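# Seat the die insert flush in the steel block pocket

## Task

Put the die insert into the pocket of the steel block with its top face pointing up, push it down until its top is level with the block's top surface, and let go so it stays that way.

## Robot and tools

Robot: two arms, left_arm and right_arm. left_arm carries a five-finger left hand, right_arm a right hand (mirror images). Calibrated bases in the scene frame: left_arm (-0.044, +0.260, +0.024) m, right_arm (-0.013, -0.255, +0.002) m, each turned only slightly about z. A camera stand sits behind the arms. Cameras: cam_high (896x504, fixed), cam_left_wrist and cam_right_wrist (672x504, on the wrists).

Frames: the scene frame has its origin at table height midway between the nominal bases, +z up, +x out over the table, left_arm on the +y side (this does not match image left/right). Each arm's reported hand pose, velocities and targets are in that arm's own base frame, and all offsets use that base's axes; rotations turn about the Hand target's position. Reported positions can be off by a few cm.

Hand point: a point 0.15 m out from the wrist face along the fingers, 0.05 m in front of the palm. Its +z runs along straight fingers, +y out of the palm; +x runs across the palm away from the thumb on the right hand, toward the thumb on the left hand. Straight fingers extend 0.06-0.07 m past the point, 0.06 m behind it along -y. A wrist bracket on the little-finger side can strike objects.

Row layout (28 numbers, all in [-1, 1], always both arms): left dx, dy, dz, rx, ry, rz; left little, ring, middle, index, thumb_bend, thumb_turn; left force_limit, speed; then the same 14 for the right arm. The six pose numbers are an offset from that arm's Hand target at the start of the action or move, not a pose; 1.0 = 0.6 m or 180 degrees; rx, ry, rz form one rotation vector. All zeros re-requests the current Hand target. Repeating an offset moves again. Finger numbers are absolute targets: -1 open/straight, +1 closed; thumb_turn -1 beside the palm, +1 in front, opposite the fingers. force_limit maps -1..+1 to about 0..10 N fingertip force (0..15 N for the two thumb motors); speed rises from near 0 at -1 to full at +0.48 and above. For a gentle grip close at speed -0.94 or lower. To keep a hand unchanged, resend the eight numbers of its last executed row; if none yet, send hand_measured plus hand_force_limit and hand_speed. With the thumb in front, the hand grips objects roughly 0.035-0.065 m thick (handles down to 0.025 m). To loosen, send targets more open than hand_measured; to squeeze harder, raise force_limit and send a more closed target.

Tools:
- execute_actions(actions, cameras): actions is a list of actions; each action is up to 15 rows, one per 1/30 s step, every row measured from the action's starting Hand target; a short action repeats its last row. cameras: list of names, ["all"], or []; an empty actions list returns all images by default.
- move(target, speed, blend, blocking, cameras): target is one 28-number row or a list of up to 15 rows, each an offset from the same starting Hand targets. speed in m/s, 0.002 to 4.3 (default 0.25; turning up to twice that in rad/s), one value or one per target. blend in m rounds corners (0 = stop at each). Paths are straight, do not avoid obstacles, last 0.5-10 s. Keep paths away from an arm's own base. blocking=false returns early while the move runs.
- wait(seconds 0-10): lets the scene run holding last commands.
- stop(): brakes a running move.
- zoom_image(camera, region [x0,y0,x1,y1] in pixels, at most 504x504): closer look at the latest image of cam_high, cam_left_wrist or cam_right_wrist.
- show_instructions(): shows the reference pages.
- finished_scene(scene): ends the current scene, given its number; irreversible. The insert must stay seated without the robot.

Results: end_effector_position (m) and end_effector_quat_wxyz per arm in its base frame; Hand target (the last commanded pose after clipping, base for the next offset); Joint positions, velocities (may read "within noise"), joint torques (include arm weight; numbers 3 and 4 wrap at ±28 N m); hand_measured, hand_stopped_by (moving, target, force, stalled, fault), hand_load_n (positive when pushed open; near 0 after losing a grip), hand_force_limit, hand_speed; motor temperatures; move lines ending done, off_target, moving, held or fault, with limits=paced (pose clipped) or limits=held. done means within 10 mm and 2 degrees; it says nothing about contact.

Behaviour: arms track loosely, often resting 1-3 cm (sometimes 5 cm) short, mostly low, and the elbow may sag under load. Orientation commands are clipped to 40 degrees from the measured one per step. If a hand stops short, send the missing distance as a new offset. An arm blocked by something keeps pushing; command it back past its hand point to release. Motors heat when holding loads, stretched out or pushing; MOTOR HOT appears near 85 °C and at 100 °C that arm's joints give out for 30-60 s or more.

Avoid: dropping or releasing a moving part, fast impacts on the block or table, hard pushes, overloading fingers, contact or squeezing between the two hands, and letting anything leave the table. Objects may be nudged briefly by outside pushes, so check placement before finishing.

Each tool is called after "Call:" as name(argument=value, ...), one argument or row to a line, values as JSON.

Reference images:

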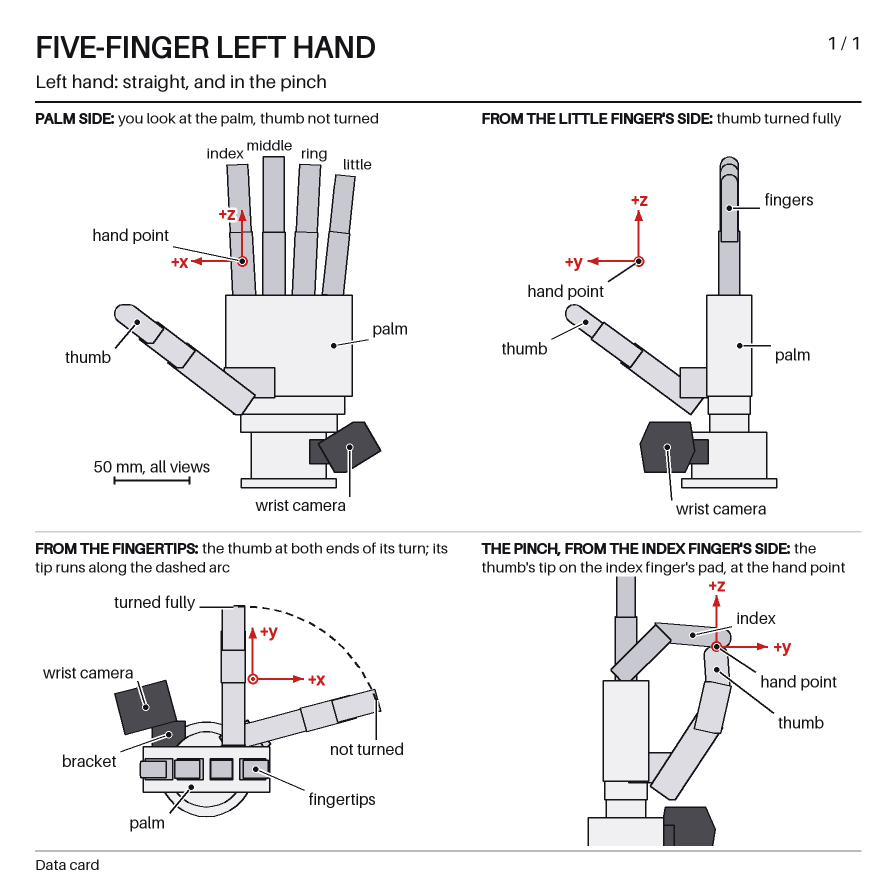

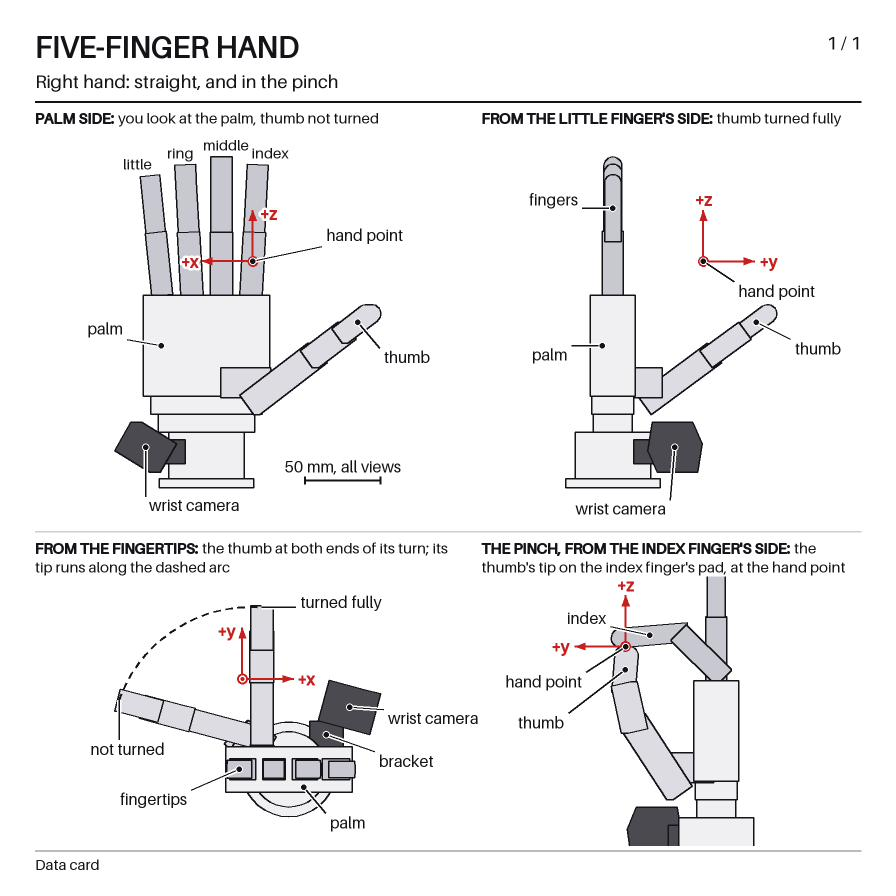

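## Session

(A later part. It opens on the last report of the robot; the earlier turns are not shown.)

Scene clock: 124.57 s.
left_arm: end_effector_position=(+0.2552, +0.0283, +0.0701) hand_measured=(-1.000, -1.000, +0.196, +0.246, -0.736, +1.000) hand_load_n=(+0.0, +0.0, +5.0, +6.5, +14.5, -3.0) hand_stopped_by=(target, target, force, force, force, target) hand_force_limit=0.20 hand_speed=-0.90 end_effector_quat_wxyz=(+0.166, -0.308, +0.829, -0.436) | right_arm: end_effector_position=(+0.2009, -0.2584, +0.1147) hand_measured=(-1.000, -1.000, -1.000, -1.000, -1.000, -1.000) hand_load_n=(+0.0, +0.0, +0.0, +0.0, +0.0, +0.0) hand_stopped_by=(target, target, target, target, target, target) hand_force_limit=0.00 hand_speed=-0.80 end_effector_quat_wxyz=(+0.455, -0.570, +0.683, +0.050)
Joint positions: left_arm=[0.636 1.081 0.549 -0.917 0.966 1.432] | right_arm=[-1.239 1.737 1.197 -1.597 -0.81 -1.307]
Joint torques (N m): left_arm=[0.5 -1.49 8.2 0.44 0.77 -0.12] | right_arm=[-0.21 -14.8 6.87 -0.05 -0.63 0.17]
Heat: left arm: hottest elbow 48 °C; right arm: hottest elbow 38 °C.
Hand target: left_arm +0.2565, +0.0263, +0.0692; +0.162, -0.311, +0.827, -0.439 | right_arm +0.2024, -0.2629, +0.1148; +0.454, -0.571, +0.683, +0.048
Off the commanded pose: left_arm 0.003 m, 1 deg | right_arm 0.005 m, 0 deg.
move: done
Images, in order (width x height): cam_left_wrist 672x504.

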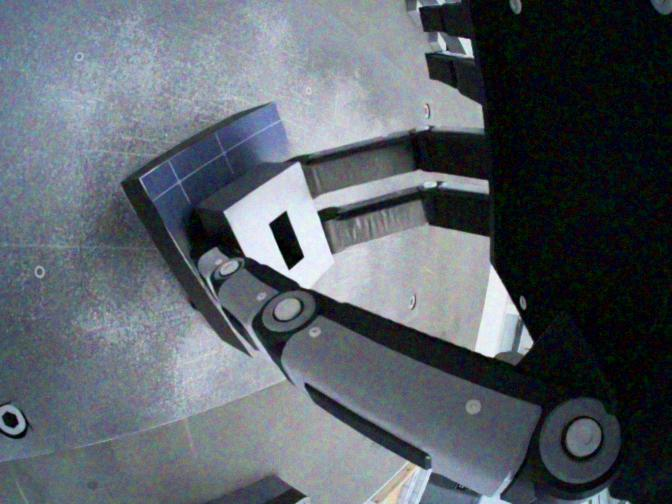

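Call:
move(
  target=[0.0003,-0.0007,-0.005,0,0,0,-1,-1,0.6,0.6,0.3,1,0.2,-0.9, 0,0,0,0,0,0,-1,-1,-1,-1,-1,-1,0,-0.8],
  speed=0.05,
  cameras=["cam_left_wrist"],
)

Call:
zoom_image(
  camera="cam_left_wrist",
  region=[130, 130, 310, 290],
)

Scene clock: 126.30 s.
left_arm: end_effector_position=(+0.2567, +0.0293, +0.0697) hand_measured=(-1.000, -1.000, +0.196, +0.246, -0.736, +1.000) hand_load_n=(+0.0, +0.0, +6.0, +6.0, +14.5, -3.0) hand_stopped_by=(target, target, force, force, force, target) hand_force_limit=0.20 hand_speed=-0.90 end_effector_quat_wxyz=(+0.168, -0.309, +0.829, -0.436) | right_arm: end_effector_position=(+0.2009, -0.2584, +0.1147) hand_measured=(-1.000, -1.000, -1.000, -1.000, -1.000, -1.000) hand_load_n=(+0.0, +0.0, +0.0, +0.0, +0.0, +0.0) hand_stopped_by=(target, target, target, target, target, target) hand_force_limit=0.00 hand_speed=-0.80 end_effector_quat_wxyz=(+0.455, -0.570, +0.683, +0.050)
Joint positions: left_arm=[0.636 1.083 0.549 -0.907 0.966 1.424] | right_arm=[-1.239 1.737 1.197 -1.597 -0.81 -1.307]
Joint torques (N m): left_arm=[0.32 -1.14 7.65 0.58 0.76 -0.07] | right_arm=[-0.5 -14.86 6.89 -0.05 -0.62 0.18]
Heat: left arm: hottest elbow 48 °C; right arm: hottest elbow 38 °C.
Hand target: left_arm +0.2567, +0.0259, +0.0662; +0.162, -0.311, +0.827, -0.439 | right_arm +0.2024, -0.2629, +0.1148; +0.454, -0.571, +0.683, +0.048
Off the commanded pose: left_arm 0.005 m, 1 deg | right_arm 0.005 m, 0 deg.
move: done
Images, in order (width x height): cam_left_wrist 672x504.

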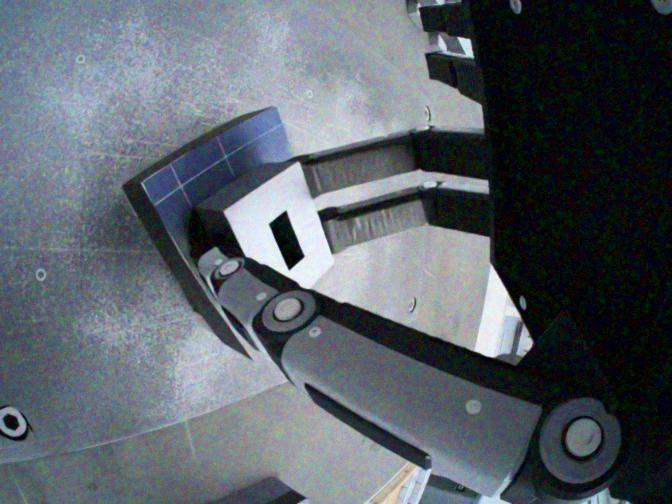

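Scaled by 2.800 from the camera's 672x504 image, which has a finer 960x720 frame.

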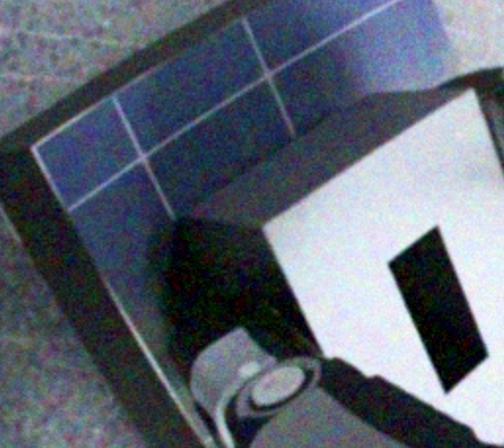

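Call:
zoom_image(
  camera="cam_left_wrist",
  region=[220, 120, 310, 190],
)

Scaled by 5.600 from the camera's 672x504 image, which has a finer 960x720 frame.

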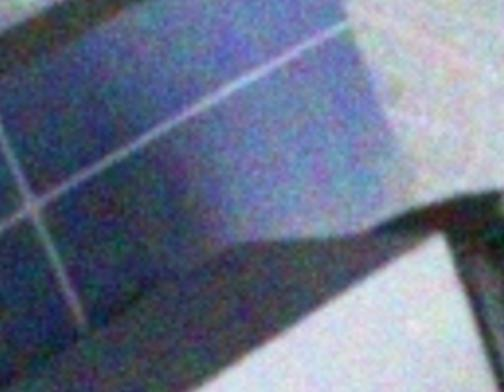

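Call:
move(
  target=[
    [0.0023,0.012,0.045,0,0,0,-1,-1,0.6,0.6,0.3,1,0.2,-0.9, 0,0,0,0,0,0,-1,-1,-1,-1,-1,-1,0,-0.8],
    [0.0023,-0.0025,0.045,0,0,0,-1,-1,0.6,0.6,0.3,1,0.2,-0.9, 0,0,0,0,0,0,-1,-1,-1,-1,-1,-1,0,-0.8],
    [0.0023,-0.0025,0.001,0,0,0,-1,-1,0.6,0.6,0.3,1,0.2,-0.9, 0,0,0,0,0,0,-1,-1,-1,-1,-1,-1,0,-0.8],
  ],
  speed=[0.1,0.1,0.07],
  cameras=["cam_left_wrist"],
)

Call:
zoom_image(
  camera="cam_left_wrist",
  region=[130, 130, 310, 290],
)

Call:
zoom_image(
  camera="cam_left_wrist",
  region=[180, 130, 280, 220],
)

Scene clock: 137.40 s.
left_arm: end_effector_position=(+0.2578, +0.0276, +0.0697) hand_measured=(-1.000, -1.000, +0.196, +0.246, -0.736, +1.000) hand_load_n=(+0.0, +0.0, +6.0, +6.0, +14.5, -3.5) hand_stopped_by=(target, target, force, force, force, target) hand_force_limit=0.20 hand_speed=-0.90 end_effector_quat_wxyz=(+0.167, -0.309, +0.828, -0.436) | right_arm: end_effector_position=(+0.2009, -0.2584, +0.1147) hand_measured=(-1.000, -1.000, -1.000, -1.000, -1.000, -1.000) hand_load_n=(+0.0, +0.0, +0.0, +0.0, +0.0, -0.5) hand_stopped_by=(target, target, target, target, target, target) hand_force_limit=0.00 hand_speed=-0.80 end_effector_quat_wxyz=(+0.455, -0.570, +0.683, +0.050)
Joint positions: left_arm=[0.628 1.081 0.548 -0.897 0.965 1.411] | right_arm=[-1.239 1.737 1.197 -1.597 -0.81 -1.307]
Joint torques (N m): left_arm=[0.26 -1.44 7.75 0.64 0.74 -0.09] | right_arm=[-0.38 -14.8 6.84 -0.05 -0.62 0.19]
Heat: left arm: hottest elbow 47 °C; right arm: hottest elbow 38 °C.
Hand target: left_arm +0.2581, +0.0244, +0.0668; +0.162, -0.311, +0.827, -0.439 | right_arm +0.2024, -0.2629, +0.1148; +0.454, -0.571, +0.683, +0.048
Off the commanded pose: left_arm 0.004 m, 1 deg | right_arm 0.005 m, 0 deg.
move: done
Images, in order (width x height): cam_left_wrist 672x504.

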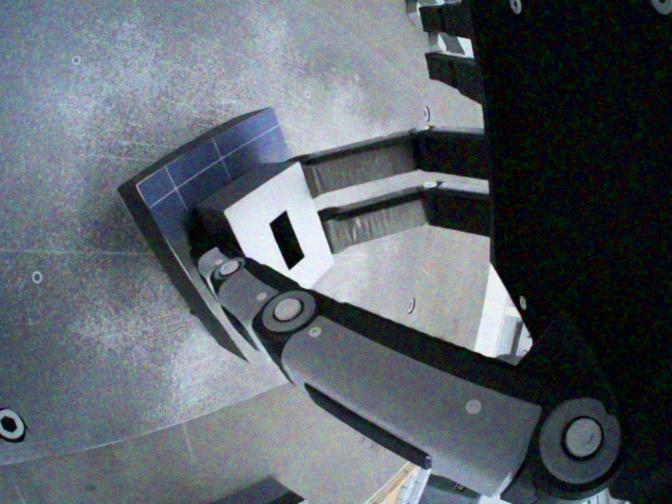

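Scaled by 2.800 from the camera's 672x504 image, which has a finer 960x720 frame.

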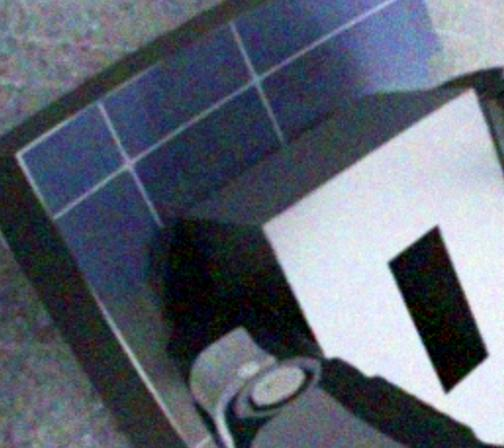

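Scaled by 5.040 from the camera's 672x504 image, which has a finer 960x720 frame.

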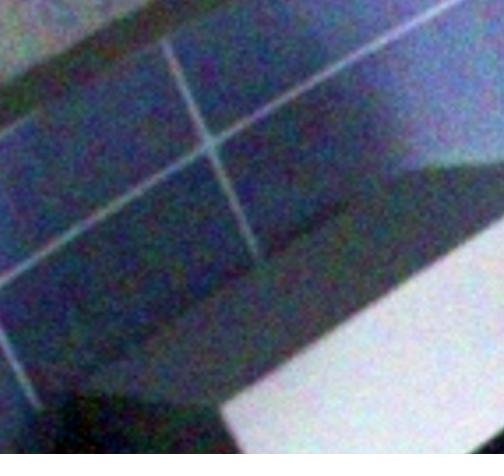

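Call:
move(
  target=[
    [-0.001,-0.0035,-0.002,0,0,0,-1,-1,0.6,0.6,0.3,1,0.2,-0.9, 0,0,0,0,0,0,-1,-1,-1,-1,-1,-1,0,-0.8],
    [-0.004,-0.0065,-0.002,0,0,0,-1,-1,0.6,0.6,0.3,1,0.2,-0.9, 0,0,0,0,0,0,-1,-1,-1,-1,-1,-1,0,-0.8],
    [0.001,-0.0075,-0.002,0,0,0,-1,-1,0.6,0.6,0.3,1,0.2,-0.9, 0,0,0,0,0,0,-1,-1,-1,-1,-1,-1,0,-0.8],
    [0.000,-0.0035,-0.002,0,0,0,-1,-1,0.6,0.6,0.3,1,0.2,-0.9, 0,0,0,0,0,0,-1,-1,-1,-1,-1,-1,0,-0.8],
  ],
  speed=0.015,
  blend=0.001,
  cameras=["cam_left_wrist"],
)

Call:
zoom_image(
  camera="cam_left_wrist",
  region=[180, 130, 280, 220],
)

Scene clock: 140.70 s.
left_arm: end_effector_position=(+0.2603, +0.0260, +0.0694) hand_measured=(-1.000, -1.000, +0.196, +0.246, -0.736, +1.000) hand_load_n=(+0.0, +0.0, +5.0, +7.0, +14.5, -2.5) hand_stopped_by=(target, target, force, force, force, target) hand_force_limit=0.20 hand_speed=-0.90 end_effector_quat_wxyz=(+0.168, -0.309, +0.828, -0.436) | right_arm: end_effector_position=(+0.2009, -0.2584, +0.1147) hand_measured=(-1.000, -1.000, -1.000, -1.000, -1.000, -1.000) hand_load_n=(+0.0, +0.0, +0.0, +0.0, +0.0, -0.5) hand_stopped_by=(target, target, target, target, target, target) hand_force_limit=0.00 hand_speed=-0.80 end_effector_quat_wxyz=(+0.455, -0.570, +0.683, +0.050)
Joint positions: left_arm=[0.618 1.081 0.546 -0.879 0.965 1.392] | right_arm=[-1.239 1.737 1.197 -1.597 -0.81 -1.307]
Joint torques (N m): left_arm=[0.38 -1.79 7.38 0.4 0.7 -0.05] | right_arm=[-0.38 -14.86 6.8 -0.05 -0.62 0.17]
Heat: left arm: hottest elbow 47 °C; right arm: hottest elbow 38 °C.
Hand target: left_arm +0.2581, +0.0223, +0.0657; +0.162, -0.311, +0.827, -0.439 | right_arm +0.2024, -0.2629, +0.1148; +0.454, -0.571, +0.683, +0.048
Off the commanded pose: left_arm 0.006 m, 1 deg | right_arm 0.005 m, 0 deg.
move: done
Images, in order (width x height): cam_left_wrist 672x504.

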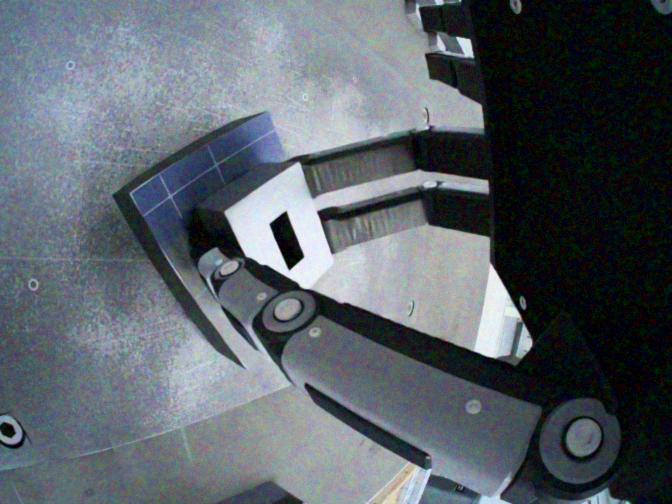

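Scaled by 5.040 from the camera's 672x504 image, which has a finer 960x720 frame.

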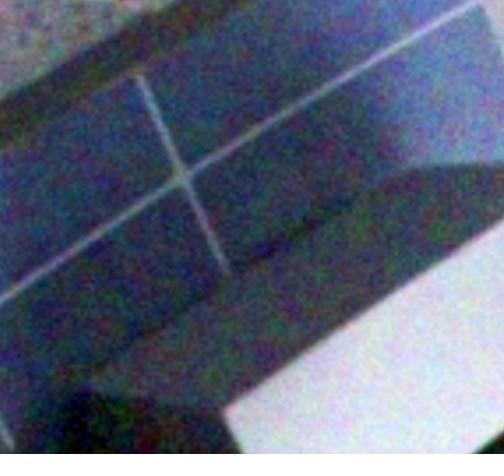

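Call:
move(
  target=[
    [-0.007,0.0,-0.000,0,0,0,-1,-1,0.6,0.6,0.3,1,0.2,-0.9, 0,0,0,0,0,0,-1,-1,-1,-1,-1,-1,0,-0.8],
    [-0.009,-0.001,-0.000,0,0,0,-1,-1,0.6,0.6,0.3,1,0.2,-0.9, 0,0,0,0,0,0,-1,-1,-1,-1,-1,-1,0,-0.8],
  ],
  speed=0.015,
  blend=0.001,
  cameras=["cam_left_wrist"],
)

Call:
zoom_image(
  camera="cam_left_wrist",
  region=[180, 130, 280, 220],
)

Scene clock: 142.67 s.
left_arm: end_effector_position=(+0.2600, +0.0258, +0.0694) hand_measured=(-1.000, -1.000, +0.196, +0.246, -0.736, +1.000) hand_load_n=(+0.0, +0.0, +5.5, +6.5, +14.0, -3.5) hand_stopped_by=(target, target, force, force, force, target) hand_force_limit=0.20 hand_speed=-0.90 end_effector_quat_wxyz=(+0.168, -0.309, +0.828, -0.437) | right_arm: end_effector_position=(+0.2009, -0.2584, +0.1147) hand_measured=(-1.000, -1.000, -1.000, -1.000, -1.000, -1.000) hand_load_n=(+0.0, +0.0, +0.0, +0.0, +0.0, +0.0) hand_stopped_by=(target, target, target, target, target, target) hand_force_limit=0.00 hand_speed=-0.80 end_effector_quat_wxyz=(+0.455, -0.570, +0.683, +0.050)
Joint positions: left_arm=[0.618 1.081 0.546 -0.881 0.965 1.393] | right_arm=[-1.239 1.737 1.197 -1.597 -0.81 -1.307]
Joint torques (N m): left_arm=[1.44 -2.84 6.69 -0.23 0.76 0.12] | right_arm=[-0.32 -14.86 6.82 -0.06 -0.63 0.19]
Heat: left arm: hottest elbow 47 °C; right arm: hottest elbow 38 °C.
Hand target: left_arm +0.2528, +0.0217, +0.0657; +0.162, -0.311, +0.827, -0.439 | right_arm +0.2024, -0.2629, +0.1148; +0.454, -0.571, +0.683, +0.048
Off the commanded pose: left_arm 0.009 m, 1 deg | right_arm 0.005 m, 0 deg.
move: done; blend cut to 0.0007 m at target 1
Images, in order (width x height): cam_left_wrist 672x504.

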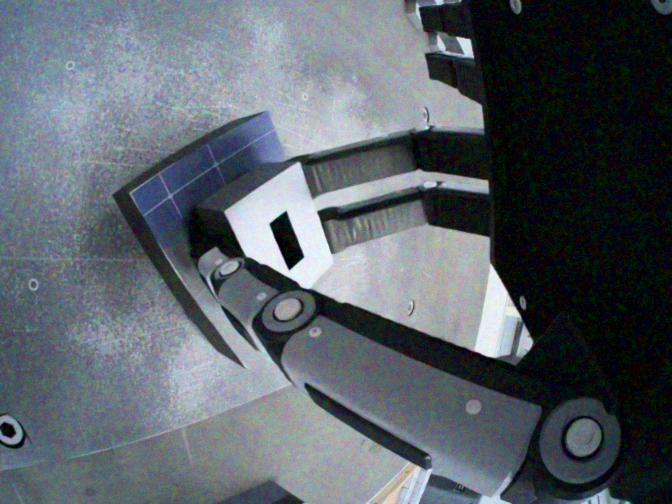

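Scaled by 5.040 from the camera's 672x504 image, which has a finer 960x720 frame.

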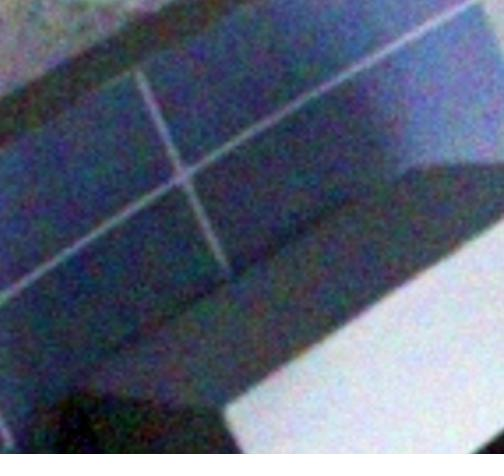

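Call:
move(
  target=[
    [0.008,0.0163,0.047,0,0,0,-1,-1,0.6,0.6,0.3,1,0.2,-0.9, 0,0,0,0,0,0,-1,-1,-1,-1,-1,-1,0,-0.8],
    [0.008,0.0018,0.047,0,0,0,-1,-1,0.6,0.6,0.3,1,0.2,-0.9, 0,0,0,0,0,0,-1,-1,-1,-1,-1,-1,0,-0.8],
    [0.008,0.0018,0.0025,0,0,0,-1,-1,0.6,0.6,0.3,1,0.2,-0.9, 0,0,0,0,0,0,-1,-1,-1,-1,-1,-1,0,-0.8],
  ],
  speed=[0.1,0.1,0.07],
  cameras=["cam_left_wrist"],
)

Call:
zoom_image(
  camera="cam_left_wrist",
  region=[180, 130, 280, 220],
)

Scene clock: 146.47 s.
left_arm: end_effector_position=(+0.2574, +0.0260, +0.0697) hand_measured=(-1.000, -1.000, +0.196, +0.246, -0.736, +1.000) hand_load_n=(+0.0, +0.0, +5.5, +6.5, +14.0, -3.0) hand_stopped_by=(target, target, force, force, force, target) hand_force_limit=0.20 hand_speed=-0.90 end_effector_quat_wxyz=(+0.168, -0.308, +0.829, -0.436) | right_arm: end_effector_position=(+0.2009, -0.2584, +0.1147) hand_measured=(-1.000, -1.000, -1.000, -1.000, -1.000, -1.000) hand_load_n=(+0.0, +0.0, +0.0, +0.0, +0.0, +0.0) hand_stopped_by=(target, target, target, target, target, target) hand_force_limit=0.00 hand_speed=-0.80 end_effector_quat_wxyz=(+0.455, -0.570, +0.683, +0.050)
Joint positions: left_arm=[0.623 1.075 0.544 -0.894 0.964 1.406] | right_arm=[-1.239 1.737 1.197 -1.597 -0.81 -1.307]
Joint torques (N m): left_arm=[0.44 -1.49 7.82 0.54 0.74 -0.11] | right_arm=[-0.56 -14.92 6.8 -0.05 -0.63 0.18]
Heat: left arm: hottest elbow 47 °C; right arm: hottest elbow 38 °C.
Hand target: left_arm +0.2576, +0.0229, +0.0671; +0.162, -0.311, +0.827, -0.439 | right_arm +0.2024, -0.2629, +0.1148; +0.454, -0.571, +0.683, +0.048
Off the commanded pose: left_arm 0.004 m, 1 deg | right_arm 0.005 m, 0 deg.
move: done
Images, in order (width x height): cam_left_wrist 672x504.

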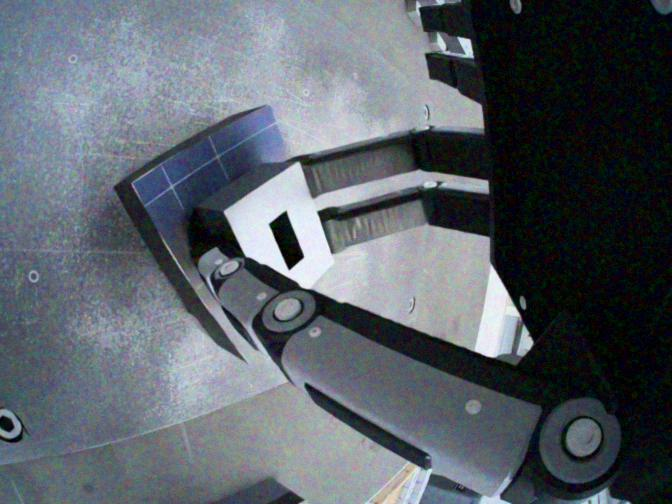

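Scaled by 5.040 from the camera's 672x504 image, which has a finer 960x720 frame.

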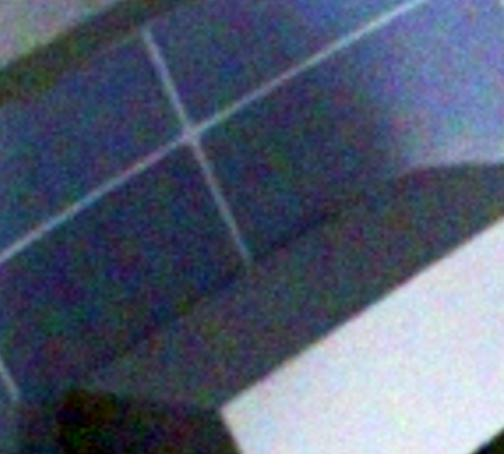

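Call:
move(
  target=[
    [-0.0003,0.0138,0.04,0,0,0,-1,-1,0.6,0.6,0.3,1,0.2,-0.9, 0,0,0,0,0,0,-1,-1,-1,-1,-1,-1,0,-0.8],
    [-0.0003,-0.0007,0.04,0,0,0,-1,-1,0.6,0.6,0.3,1,0.2,-0.9, 0,0,0,0,0,0,-1,-1,-1,-1,-1,-1,0,-0.8],
    [-0.0003,-0.0007,-0.002,0,0,0,-1,-1,0.6,0.6,0.3,1,0.2,-0.9, 0,0,0,0,0,0,-1,-1,-1,-1,-1,-1,0,-0.8],
  ],
  speed=[0.1,0.1,0.07],
  cameras=["cam_left_wrist"],
)

Call:
zoom_image(
  camera="cam_left_wrist",
  region=[180, 130, 280, 220],
)

Scene clock: 150.83 s.
left_arm: end_effector_position=(+0.2567, +0.0247, +0.0689) hand_measured=(-1.000, -1.000, +0.196, +0.246, -0.736, +1.000) hand_load_n=(+0.0, +0.0, +5.5, +6.5, +14.5, -2.5) hand_stopped_by=(target, target, force, force, force, target) hand_force_limit=0.20 hand_speed=-0.90 end_effector_quat_wxyz=(+0.167, -0.309, +0.828, -0.437) | right_arm: end_effector_position=(+0.2009, -0.2584, +0.1147) hand_measured=(-1.000, -1.000, -1.000, -1.000, -1.000, -1.000) hand_load_n=(+0.0, +0.0, +0.0, +0.0, +0.0, +0.0) hand_stopped_by=(target, target, target, target, target, target) hand_force_limit=0.00 hand_speed=-0.80 end_effector_quat_wxyz=(+0.455, -0.570, +0.683, +0.050)
Joint positions: left_arm=[0.622 1.075 0.54 -0.89 0.965 1.401] | right_arm=[-1.239 1.737 1.197 -1.597 -0.81 -1.307]
Joint torques (N m): left_arm=[0.09 -1.14 7.77 0.69 0.7 -0.08] | right_arm=[-0.38 -15.03 6.8 -0.05 -0.63 0.19]
Heat: left arm: hottest elbow 47 °C; right arm: hottest elbow 38 °C.
Hand target: left_arm +0.2574, +0.0224, +0.0659; +0.162, -0.311, +0.827, -0.439 | right_arm +0.2024, -0.2629, +0.1148; +0.454, -0.571, +0.683, +0.048
Off the commanded pose: left_arm 0.004 m, 1 deg | right_arm 0.005 m, 0 deg.
move: done
Images, in order (width x height): cam_left_wrist 672x504.

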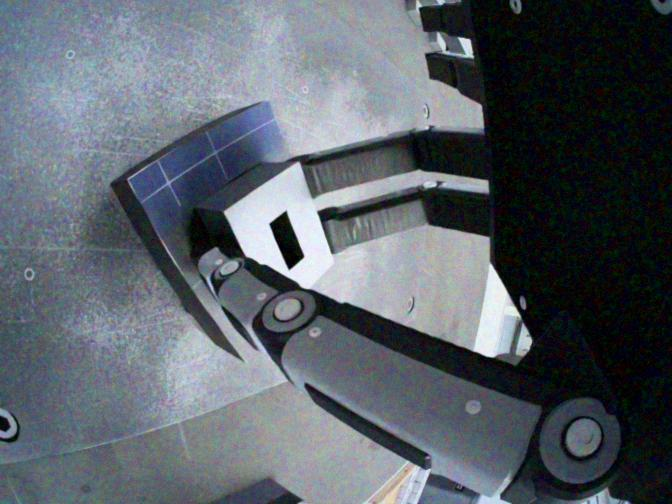

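Scaled by 5.040 from the camera's 672x504 image, which has a finer 960x720 frame.

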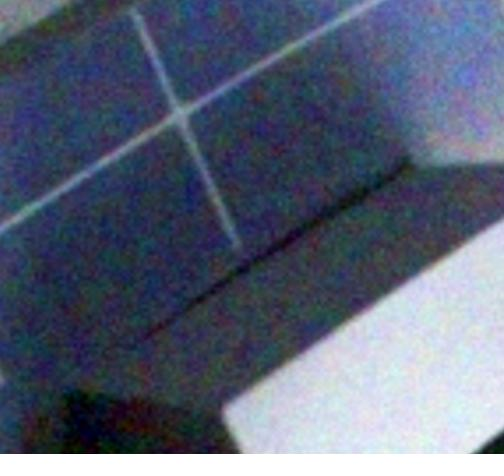

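Call:
move(
  target=[
    [0.0008,0.0148,0.04,0,0,0.0083,-1,-1,0.6,0.6,0.3,1,0.2,-0.9, 0,0,0,0,0,0,-1,-1,-1,-1,-1,-1,0,-0.8],
    [0.0008,0.0003,0.04,0,0,0.0083,-1,-1,0.6,0.6,0.3,1,0.2,-0.9, 0,0,0,0,0,0,-1,-1,-1,-1,-1,-1,0,-0.8],
    [0.0008,0.0003,0.0,0,0,0.0083,-1,-1,0.6,0.6,0.3,1,0.2,-0.9, 0,0,0,0,0,0,-1,-1,-1,-1,-1,-1,0,-0.8],
  ],
  speed=[0.1,0.1,0.07],
  cameras=["cam_left_wrist"],
)

Call:
zoom_image(
  camera="cam_left_wrist",
  region=[180, 130, 280, 220],
)

Scene clock: 155.90 s.
left_arm: end_effector_position=(+0.2569, +0.0249, +0.0681) hand_measured=(-1.000, -1.000, +0.196, +0.246, -0.736, +1.000) hand_load_n=(+0.0, +0.0, +6.0, +6.5, +14.0, -3.0) hand_stopped_by=(target, target, force, force, force, target) hand_force_limit=0.20 hand_speed=-0.90 end_effector_quat_wxyz=(+0.172, -0.320, +0.824, -0.434) | right_arm: end_effector_position=(+0.2009, -0.2584, +0.1147) hand_measured=(-1.000, -1.000, -1.000, -1.000, -1.000, -1.000) hand_load_n=(+0.0, +0.0, +0.0, +0.0, +0.0, +0.0) hand_stopped_by=(target, target, target, target, target, target) hand_force_limit=0.00 hand_speed=-0.80 end_effector_quat_wxyz=(+0.455, -0.570, +0.683, +0.050)
Joint positions: left_arm=[0.623 1.058 0.526 -0.859 0.961 1.36] | right_arm=[-1.239 1.737 1.197 -1.597 -0.81 -1.307]
Joint torques (N m): left_arm=[0.44 -1.08 8.09 0.75 0.72 -0.11] | right_arm=[-0.62 -14.74 6.83 -0.08 -0.62 0.17]
Heat: left arm: hottest elbow 47 °C; right arm: hottest elbow 38 °C.
Hand target: left_arm +0.2579, +0.0226, +0.0659; +0.168, -0.322, +0.823, -0.437 | right_arm +0.2024, -0.2629, +0.1148; +0.454, -0.571, +0.683, +0.048
Off the commanded pose: left_arm 0.003 m, 1 deg | right_arm 0.005 m, 0 deg.
move: done
Images, in order (width x height): cam_left_wrist 672x504.

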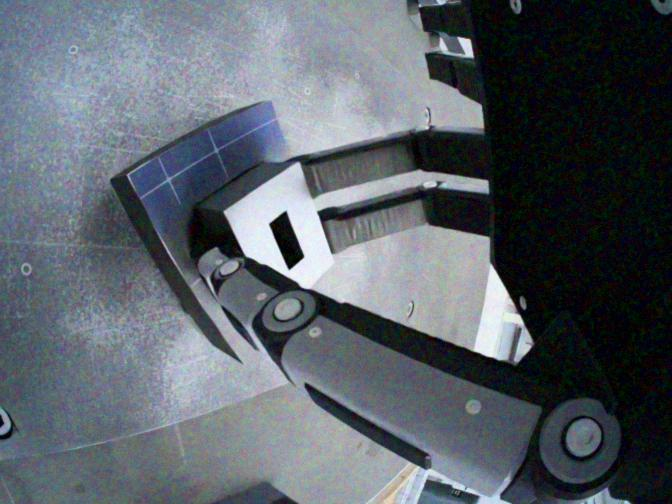

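Scaled by 5.040 from the camera's 672x504 image, which has a finer 960x720 frame.

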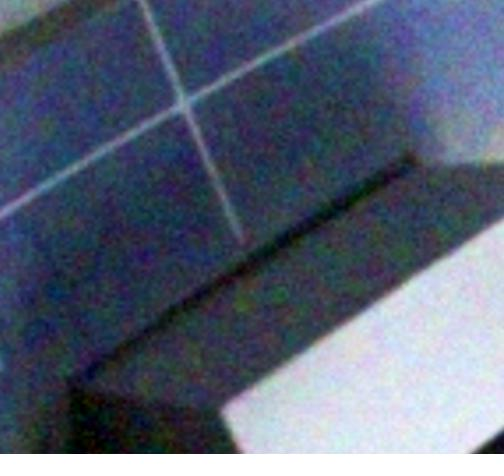

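Call:
move(
  target=[
    [0.0009,0.0152,0.04,0,0,0,-1,-1,0.6,0.6,0.3,1,0.2,-0.9, 0,0,0,0,0,0,-1,-1,-1,-1,-1,-1,0,-0.8],
    [0.0009,0.0007,0.04,0,0,0,-1,-1,0.6,0.6,0.3,1,0.2,-0.9, 0,0,0,0,0,0,-1,-1,-1,-1,-1,-1,0,-0.8],
    [0.0009,0.0007,0.0,0,0,0,-1,-1,0.6,0.6,0.3,1,0.2,-0.9, 0,0,0,0,0,0,-1,-1,-1,-1,-1,-1,0,-0.8],
  ],
  speed=[0.1,0.1,0.07],
  cameras=["cam_left_wrist"],
)

Call:
zoom_image(
  camera="cam_left_wrist",
  region=[180, 130, 280, 220],
)

Scene clock: 159.93 s.
left_arm: end_effector_position=(+0.2582, +0.0261, +0.0697) hand_measured=(-1.000, -1.000, +0.196, +0.246, -0.736, +1.000) hand_load_n=(+0.0, +0.0, +5.5, +7.0, +14.0, -2.5) hand_stopped_by=(target, target, force, force, force, target) hand_force_limit=0.20 hand_speed=-0.90 end_effector_quat_wxyz=(+0.173, -0.321, +0.824, -0.434) | right_arm: end_effector_position=(+0.2009, -0.2584, +0.1147) hand_measured=(-1.000, -1.000, -1.000, -1.000, -1.000, -1.000) hand_load_n=(+0.0, +0.0, +0.0, +0.0, +0.0, +0.0) hand_stopped_by=(target, target, target, target, target, target) hand_force_limit=0.00 hand_speed=-0.80 end_effector_quat_wxyz=(+0.455, -0.570, +0.683, +0.050)
Joint positions: left_arm=[0.624 1.058 0.531 -0.861 0.961 1.357] | right_arm=[-1.239 1.737 1.197 -1.597 -0.81 -1.307]
Joint torques (N m): left_arm=[0.21 -1.14 7.71 0.77 0.74 -0.09] | right_arm=[-0.5 -14.92 6.83 -0.05 -0.62 0.19]
Heat: left arm: hottest elbow 47 °C; right arm: hottest elbow 38 °C.
Hand target: left_arm +0.2584, +0.0229, +0.0659; +0.168, -0.322, +0.823, -0.437 | right_arm +0.2024, -0.2629, +0.1148; +0.454, -0.571, +0.683, +0.048
Off the commanded pose: left_arm 0.005 m, 1 deg | right_arm 0.005 m, 0 deg.
move: done
Images, in order (width x height): cam_left_wrist 672x504.

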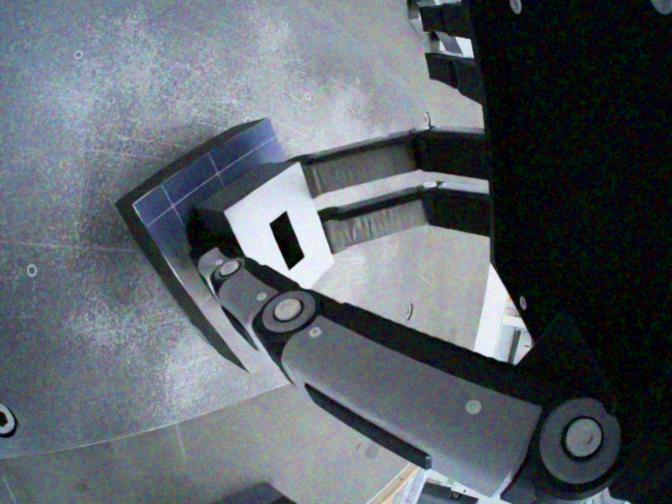

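Scaled by 5.040 from the camera's 672x504 image, which has a finer 960x720 frame.

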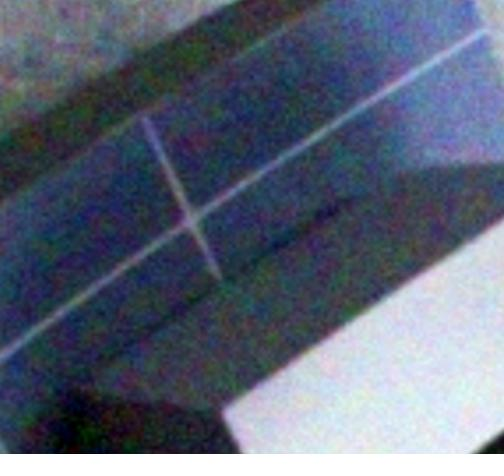

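Call:
move(
  target=[
    [0.003,0.0,0.045,0,0,0.0,-1,-1,0.6,0.6,0.3,1,0.2,-0.9, 0,0,0,0,0,0,-1,-1,-1,-1,-1,-1,0,-0.8],
    [-0.0082,0.012,0.045,0,0,0.0139,-1,-1,0.6,0.6,0.3,1,0.2,-0.9, 0,0,0,0,0,0,-1,-1,-1,-1,-1,-1,0,-0.8],
    [-0.0082,-0.0027,0.045,0,0,0.0139,-1,-1,0.6,0.6,0.3,1,0.2,-0.9, 0,0,0,0,0,0,-1,-1,-1,-1,-1,-1,0,-0.8],
    [-0.0082,-0.0027,0.006,0,0,0.0139,-1,-1,0.6,0.6,0.3,1,0.2,-0.9, 0,0,0,0,0,0,-1,-1,-1,-1,-1,-1,0,-0.8],
  ],
  speed=[0.1,0.1,0.1,0.07],
  cameras=["cam_left_wrist"],
)

Call:
zoom_image(
  camera="cam_left_wrist",
  region=[180, 130, 280, 220],
)

Scene clock: 165.97 s.
left_arm: end_effector_position=(+0.2516, +0.0233, +0.0703) hand_measured=(-1.000, -1.000, +0.196, +0.246, -0.736, +1.000) hand_load_n=(+0.0, +0.0, +5.5, +6.5, +14.5, -3.0) hand_stopped_by=(target, target, force, force, force, target) hand_force_limit=0.20 hand_speed=-0.90 end_effector_quat_wxyz=(+0.181, -0.338, +0.817, -0.430) | right_arm: end_effector_position=(+0.2009, -0.2584, +0.1147) hand_measured=(-1.000, -1.000, -1.000, -1.000, -1.000, -1.000) hand_load_n=(+0.0, +0.0, +0.0, +0.0, +0.0, -0.5) hand_stopped_by=(target, target, target, target, target, target) hand_force_limit=0.00 hand_speed=-0.80 end_effector_quat_wxyz=(+0.455, -0.570, +0.683, +0.050)
Joint positions: left_arm=[0.632 1.005 0.5 -0.841 0.953 1.302] | right_arm=[-1.239 1.737 1.197 -1.597 -0.81 -1.307]
Joint torques (N m): left_arm=[0.21 -0.56 8.51 0.62 0.76 -0.11] | right_arm=[-0.44 -14.62 6.83 -0.03 -0.63 0.16]
Motor temperatures (°C): left_arm=[32 33 46 30 34 30] | right_arm=[32 36 38 31 31 30]
Heat: left arm: hottest elbow 46 °C; right arm: hottest elbow 38 °C.
Hand target: left_arm +0.2535, +0.0214, +0.0696; +0.177, -0.340, +0.816, -0.433 | right_arm +0.2024, -0.2629, +0.1148; +0.454, -0.571, +0.683, +0.048
Off the commanded pose: left_arm 0.003 m, 1 deg | right_arm 0.005 m, 0 deg.
move: done
Images, in order (width x height): cam_left_wrist 672x504.

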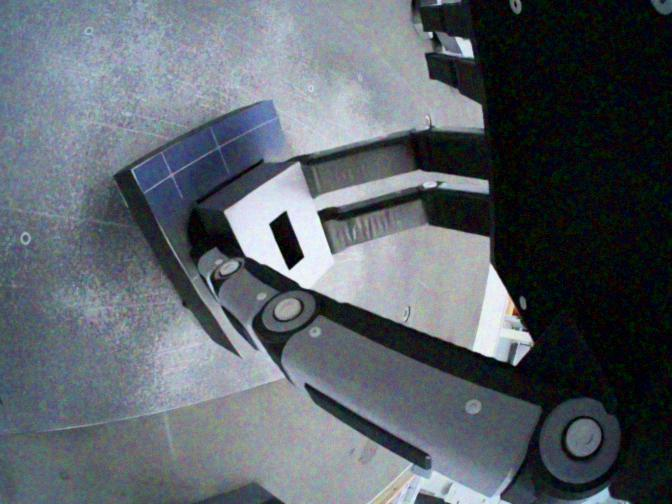

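Scaled by 5.040 from the camera's 672x504 image, which has a finer 960x720 frame.

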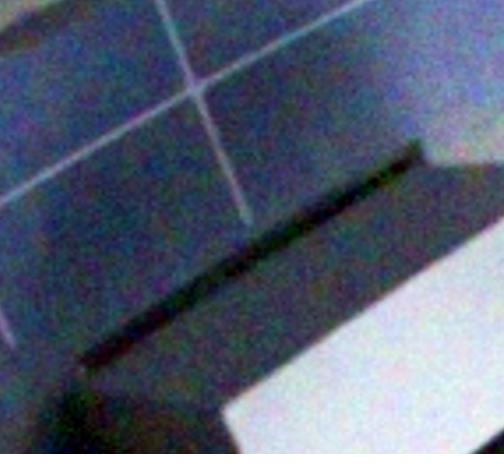

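Call:
move(
  target=[
    [0.002,0.0,0.045,0,0,0.0,-1,-1,0.6,0.6,0.3,1,0.2,-0.9, 0,0,0,0,0,0,-1,-1,-1,-1,-1,-1,0,-0.8],
    [0.0012,0.015,0.045,0,0,0.0,-1,-1,0.6,0.6,0.3,1,0.2,-0.9, 0,0,0,0,0,0,-1,-1,-1,-1,-1,-1,0,-0.8],
    [0.0012,0.0005,0.045,0,0,0.0,-1,-1,0.6,0.6,0.3,1,0.2,-0.9, 0,0,0,0,0,0,-1,-1,-1,-1,-1,-1,0,-0.8],
    [0.0012,0.0005,-0.006,0,0,0.0,-1,-1,0.6,0.6,0.3,1,0.2,-0.9, 0,0,0,0,0,0,-1,-1,-1,-1,-1,-1,0,-0.8],
  ],
  speed=[0.1,0.1,0.1,0.06],
  cameras=["cam_left_wrist"],
)

Call:
zoom_image(
  camera="cam_left_wrist",
  region=[180, 130, 280, 220],
)

Scene clock: 171.90 s.
left_arm: end_effector_position=(+0.2544, +0.0250, +0.0700) hand_measured=(-1.000, -1.000, +0.196, +0.246, -0.736, +1.000) hand_load_n=(+0.0, +0.0, +5.5, +6.5, +14.5, -2.5) hand_stopped_by=(target, target, force, force, force, target) hand_force_limit=0.20 hand_speed=-0.90 end_effector_quat_wxyz=(+0.184, -0.337, +0.817, -0.430) | right_arm: end_effector_position=(+0.2009, -0.2584, +0.1147) hand_measured=(-1.000, -1.000, -1.000, -1.000, -1.000, -1.000) hand_load_n=(+0.0, +0.0, +0.0, +0.0, +0.0, +0.0) hand_stopped_by=(target, target, target, target, target, target) hand_force_limit=0.00 hand_speed=-0.80 end_effector_quat_wxyz=(+0.455, -0.570, +0.683, +0.050)
Joint positions: left_arm=[0.632 1.011 0.502 -0.827 0.954 1.298] | right_arm=[-1.239 1.737 1.197 -1.597 -0.81 -1.307]
Joint torques (N m): left_arm=[0.26 -0.5 7.88 0.88 0.73 -0.1] | right_arm=[-0.44 -14.92 6.82 -0.1 -0.63 0.18]
Heat: left arm: hottest elbow 47 °C; right arm: hottest elbow 38 °C.
Hand target: left_arm +0.2543, +0.0217, +0.0660; +0.177, -0.340, +0.816, -0.433 | right_arm +0.2024, -0.2629, +0.1148; +0.454, -0.571, +0.683, +0.048
Off the commanded pose: left_arm 0.005 m, 1 deg | right_arm 0.005 m, 0 deg.
move: done
Images, in order (width x height): cam_left_wrist 672x504.

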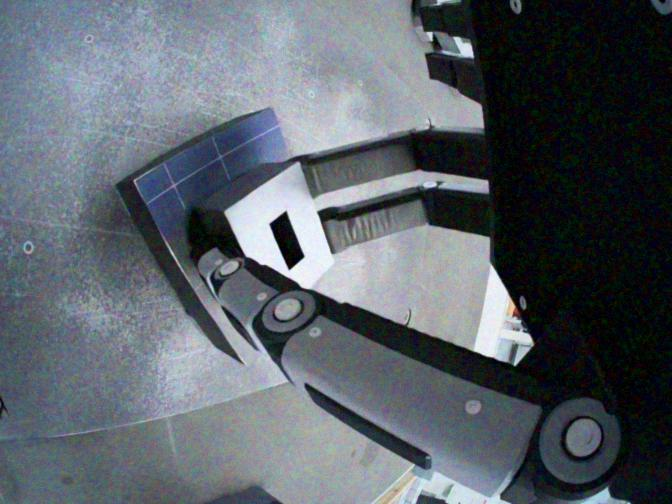

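Scaled by 5.040 from the camera's 672x504 image, which has a finer 960x720 frame.

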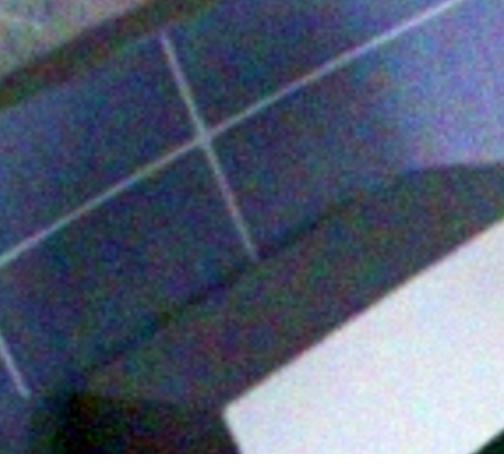

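Call:
move(
  target=[
    [0.002,0.0,0.045,0,0,0.0,-1,-1,0.6,0.6,0.3,1,0.2,-0.9, 0,0,0,0,0,0,-1,-1,-1,-1,-1,-1,0,-0.8],
    [-0.0032,0.0125,0.045,0,0,0.0,-1,-1,0.6,0.6,0.3,1,0.2,-0.9, 0,0,0,0,0,0,-1,-1,-1,-1,-1,-1,0,-0.8],
    [-0.0032,-0.002,0.045,0,0,0.0,-1,-1,0.6,0.6,0.3,1,0.2,-0.9, 0,0,0,0,0,0,-1,-1,-1,-1,-1,-1,0,-0.8],
    [-0.0032,-0.002,-0.000,0,0,0.0,-1,-1,0.6,0.6,0.3,1,0.2,-0.9, 0,0,0,0,0,0,-1,-1,-1,-1,-1,-1,0,-0.8],
  ],
  speed=[0.1,0.1,0.1,0.05],
  cameras=["cam_left_wrist"],
)

Call:
zoom_image(
  camera="cam_left_wrist",
  region=[180, 130, 280, 220],
)

Scene clock: 176.87 s.
left_arm: end_effector_position=(+0.2523, +0.0234, +0.0688) hand_measured=(-1.000, -1.000, +0.196, +0.246, -0.736, +1.000) hand_load_n=(+0.0, +0.0, +6.5, +6.0, +14.0, -3.5) hand_stopped_by=(target, target, force, force, force, target) hand_force_limit=0.20 hand_speed=-0.90 end_effector_quat_wxyz=(+0.183, -0.337, +0.817, -0.430) | right_arm: end_effector_position=(+0.2009, -0.2584, +0.1147) hand_measured=(-1.000, -1.000, -1.000, -1.000, -1.000, -1.000) hand_load_n=(+0.0, +0.0, +0.0, +0.0, +0.0, -0.5) hand_stopped_by=(target, target, target, target, target, target) hand_force_limit=0.00 hand_speed=-0.80 end_effector_quat_wxyz=(+0.455, -0.570, +0.683, +0.050)
Joint positions: left_arm=[0.632 1.005 0.495 -0.827 0.954 1.299] | right_arm=[-1.239 1.737 1.197 -1.597 -0.81 -1.307]
Joint torques (N m): left_arm=[0.38 -0.62 8.09 0.65 0.71 -0.08] | right_arm=[-0.62 -14.74 6.86 -0.08 -0.62 0.17]
Heat: left arm: hottest elbow 47 °C; right arm: hottest elbow 38 °C.
Hand target: left_arm +0.2523, +0.0206, +0.0659; +0.177, -0.340, +0.816, -0.433 | right_arm +0.2024, -0.2629, +0.1148; +0.454, -0.571, +0.683, +0.048
Off the commanded pose: left_arm 0.004 m, 1 deg | right_arm 0.005 m, 0 deg.
move: done
Images, in order (width x height): cam_left_wrist 672x504.

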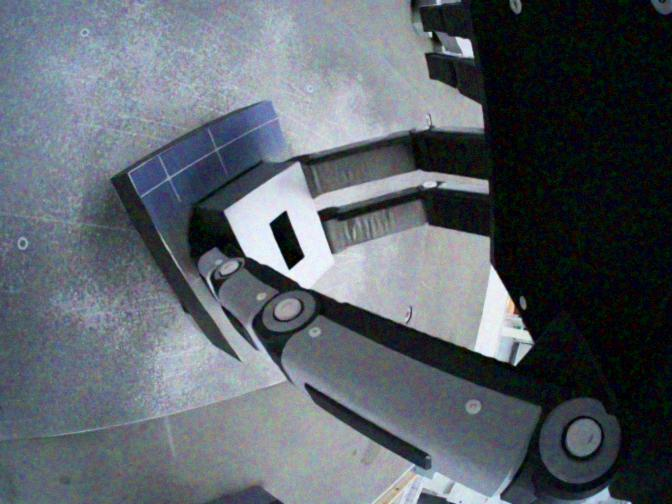

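Scaled by 5.040 from the camera's 672x504 image, which has a finer 960x720 frame.

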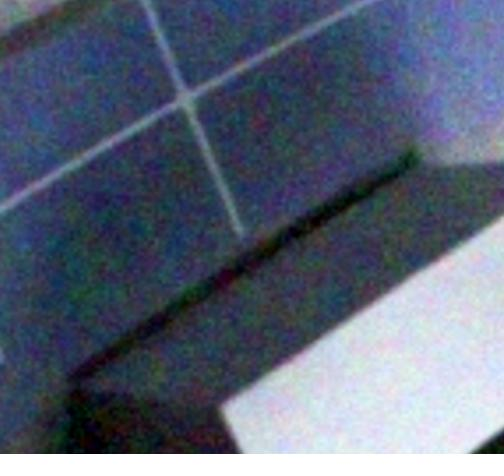

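Call:
move(
  target=[0,0,-0.006,0,0,0.0,-1,-1,0.6,0.6,0.3,1,0.2,-0.9, 0,0,0,0,0,0,-1,-1,-1,-1,-1,-1,0,-0.8],
  speed=0.02,
  cameras=["cam_left_wrist"],
)

Call:
zoom_image(
  camera="cam_left_wrist",
  region=[180, 130, 280, 220],
)

Scene clock: 178.97 s.
left_arm: end_effector_position=(+0.2527, +0.0228, +0.0660) hand_measured=(-1.000, -1.000, +0.196, +0.246, -0.736, +1.000) hand_load_n=(+0.0, +0.0, +5.5, +5.5, +14.5, -3.5) hand_stopped_by=(target, target, force, force, force, target) hand_force_limit=0.20 hand_speed=-0.90 end_effector_quat_wxyz=(+0.184, -0.336, +0.817, -0.431) | right_arm: end_effector_position=(+0.2009, -0.2584, +0.1147) hand_measured=(-1.000, -1.000, -1.000, -1.000, -1.000, -1.000) hand_load_n=(+0.0, +0.0, +0.0, +0.0, +0.0, +0.0) hand_stopped_by=(target, target, target, target, target, target) hand_force_limit=0.00 hand_speed=-0.80 end_effector_quat_wxyz=(+0.455, -0.570, +0.683, +0.050)
Joint positions: left_arm=[0.63 1.012 0.489 -0.813 0.956 1.298] | right_arm=[-1.239 1.737 1.197 -1.597 -0.81 -1.307]
Joint torques (N m): left_arm=[0.38 -0.56 7.95 0.7 0.62 -0.08] | right_arm=[-0.38 -14.86 6.84 -0.03 -0.63 0.18]
Heat: left arm: hottest elbow 47 °C; right arm: hottest elbow 38 °C.
Hand target: left_arm +0.2522, +0.0204, +0.0623; +0.177, -0.340, +0.816, -0.433 | right_arm +0.2024, -0.2629, +0.1148; +0.454, -0.571, +0.683, +0.048
Off the commanded pose: left_arm 0.004 m, 1 deg | right_arm 0.005 m, 0 deg.
move: done
Images, in order (width x height): cam_left_wrist 672x504.

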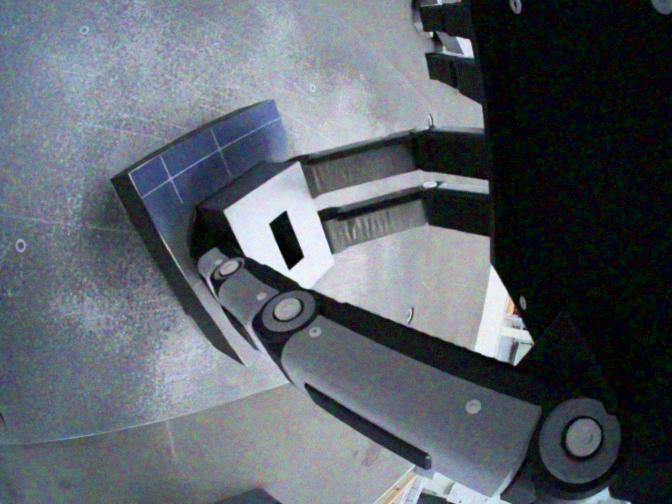

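Scaled by 5.040 from the camera's 672x504 image, which has a finer 960x720 frame.

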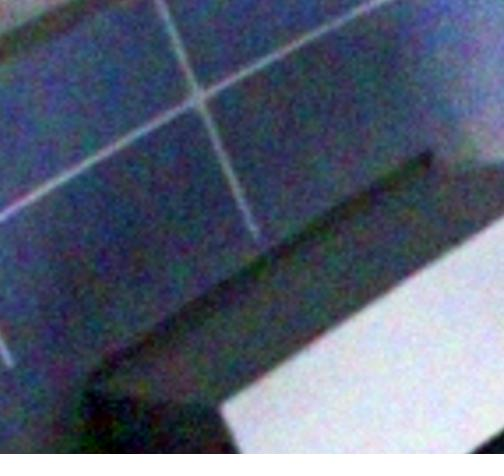

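Call:
move(
  target=[0,0,-0.004,-0.0047,0.0047,0.0,-1,-1,0.6,0.6,0.3,1,0.2,-0.9, 0,0,0,0,0,0,-1,-1,-1,-1,-1,-1,0,-0.8],
  speed=0.02,
  cameras=["cam_left_wrist"],
)

Call:
zoom_image(
  camera="cam_left_wrist",
  region=[150, 120, 350, 300],
)

Scene clock: 182.43 s.
left_arm: end_effector_position=(+0.2527, +0.0215, +0.0655) hand_measured=(-1.000, -1.000, +0.196, +0.246, -0.736, +1.000) hand_load_n=(+0.0, +0.0, +4.5, +4.0, +15.0, -4.0) hand_stopped_by=(target, target, force, force, force, target) hand_force_limit=0.20 hand_speed=-0.90 end_effector_quat_wxyz=(+0.181, -0.338, +0.815, -0.435) | right_arm: end_effector_position=(+0.2009, -0.2584, +0.1147) hand_measured=(-1.000, -1.000, -1.000, -1.000, -1.000, -1.000) hand_load_n=(-0.5, +0.0, +0.0, +0.0, -0.5, +0.0) hand_stopped_by=(target, target, target, target, target, target) hand_force_limit=0.00 hand_speed=-0.80 end_effector_quat_wxyz=(+0.455, -0.570, +0.683, +0.050)
Joint positions: left_arm=[0.63 1.019 0.489 -0.813 0.963 1.296] | right_arm=[-1.239 1.737 1.197 -1.597 -0.81 -1.307]
Joint torques (N m): left_arm=[0.5 0.79 8.36 0.49 0.48 -0.02] | right_arm=[-0.44 -14.68 6.86 -0.01 -0.61 0.2]
Heat: left arm: hottest elbow 47 °C; right arm: hottest elbow 38 °C.
Hand target: left_arm +0.2522, +0.0204, +0.0599; +0.169, -0.344, +0.814, -0.436 | right_arm +0.2024, -0.2629, +0.1148; +0.454, -0.571, +0.683, +0.048
Off the commanded pose: left_arm 0.006 m, 2 deg | right_arm 0.005 m, 0 deg.
move: done
Images, in order (width x height): cam_left_wrist 672x504.

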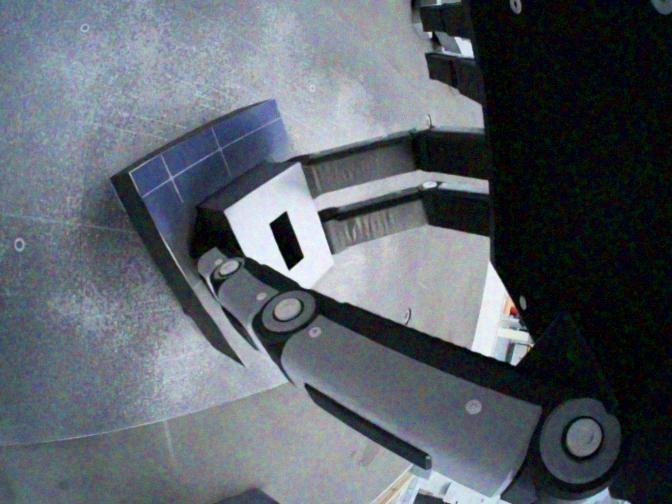

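Scaled by 2.520 from the camera's 672x504 image, which has a finer 960x720 frame.

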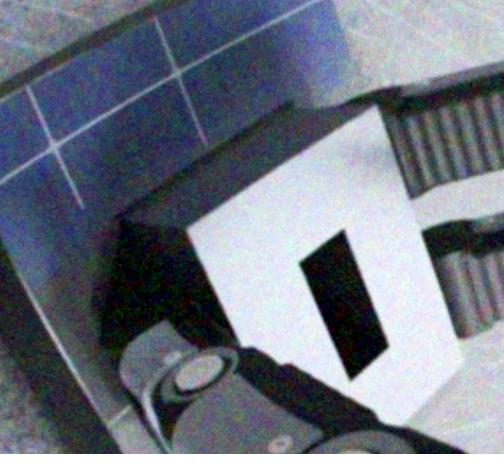

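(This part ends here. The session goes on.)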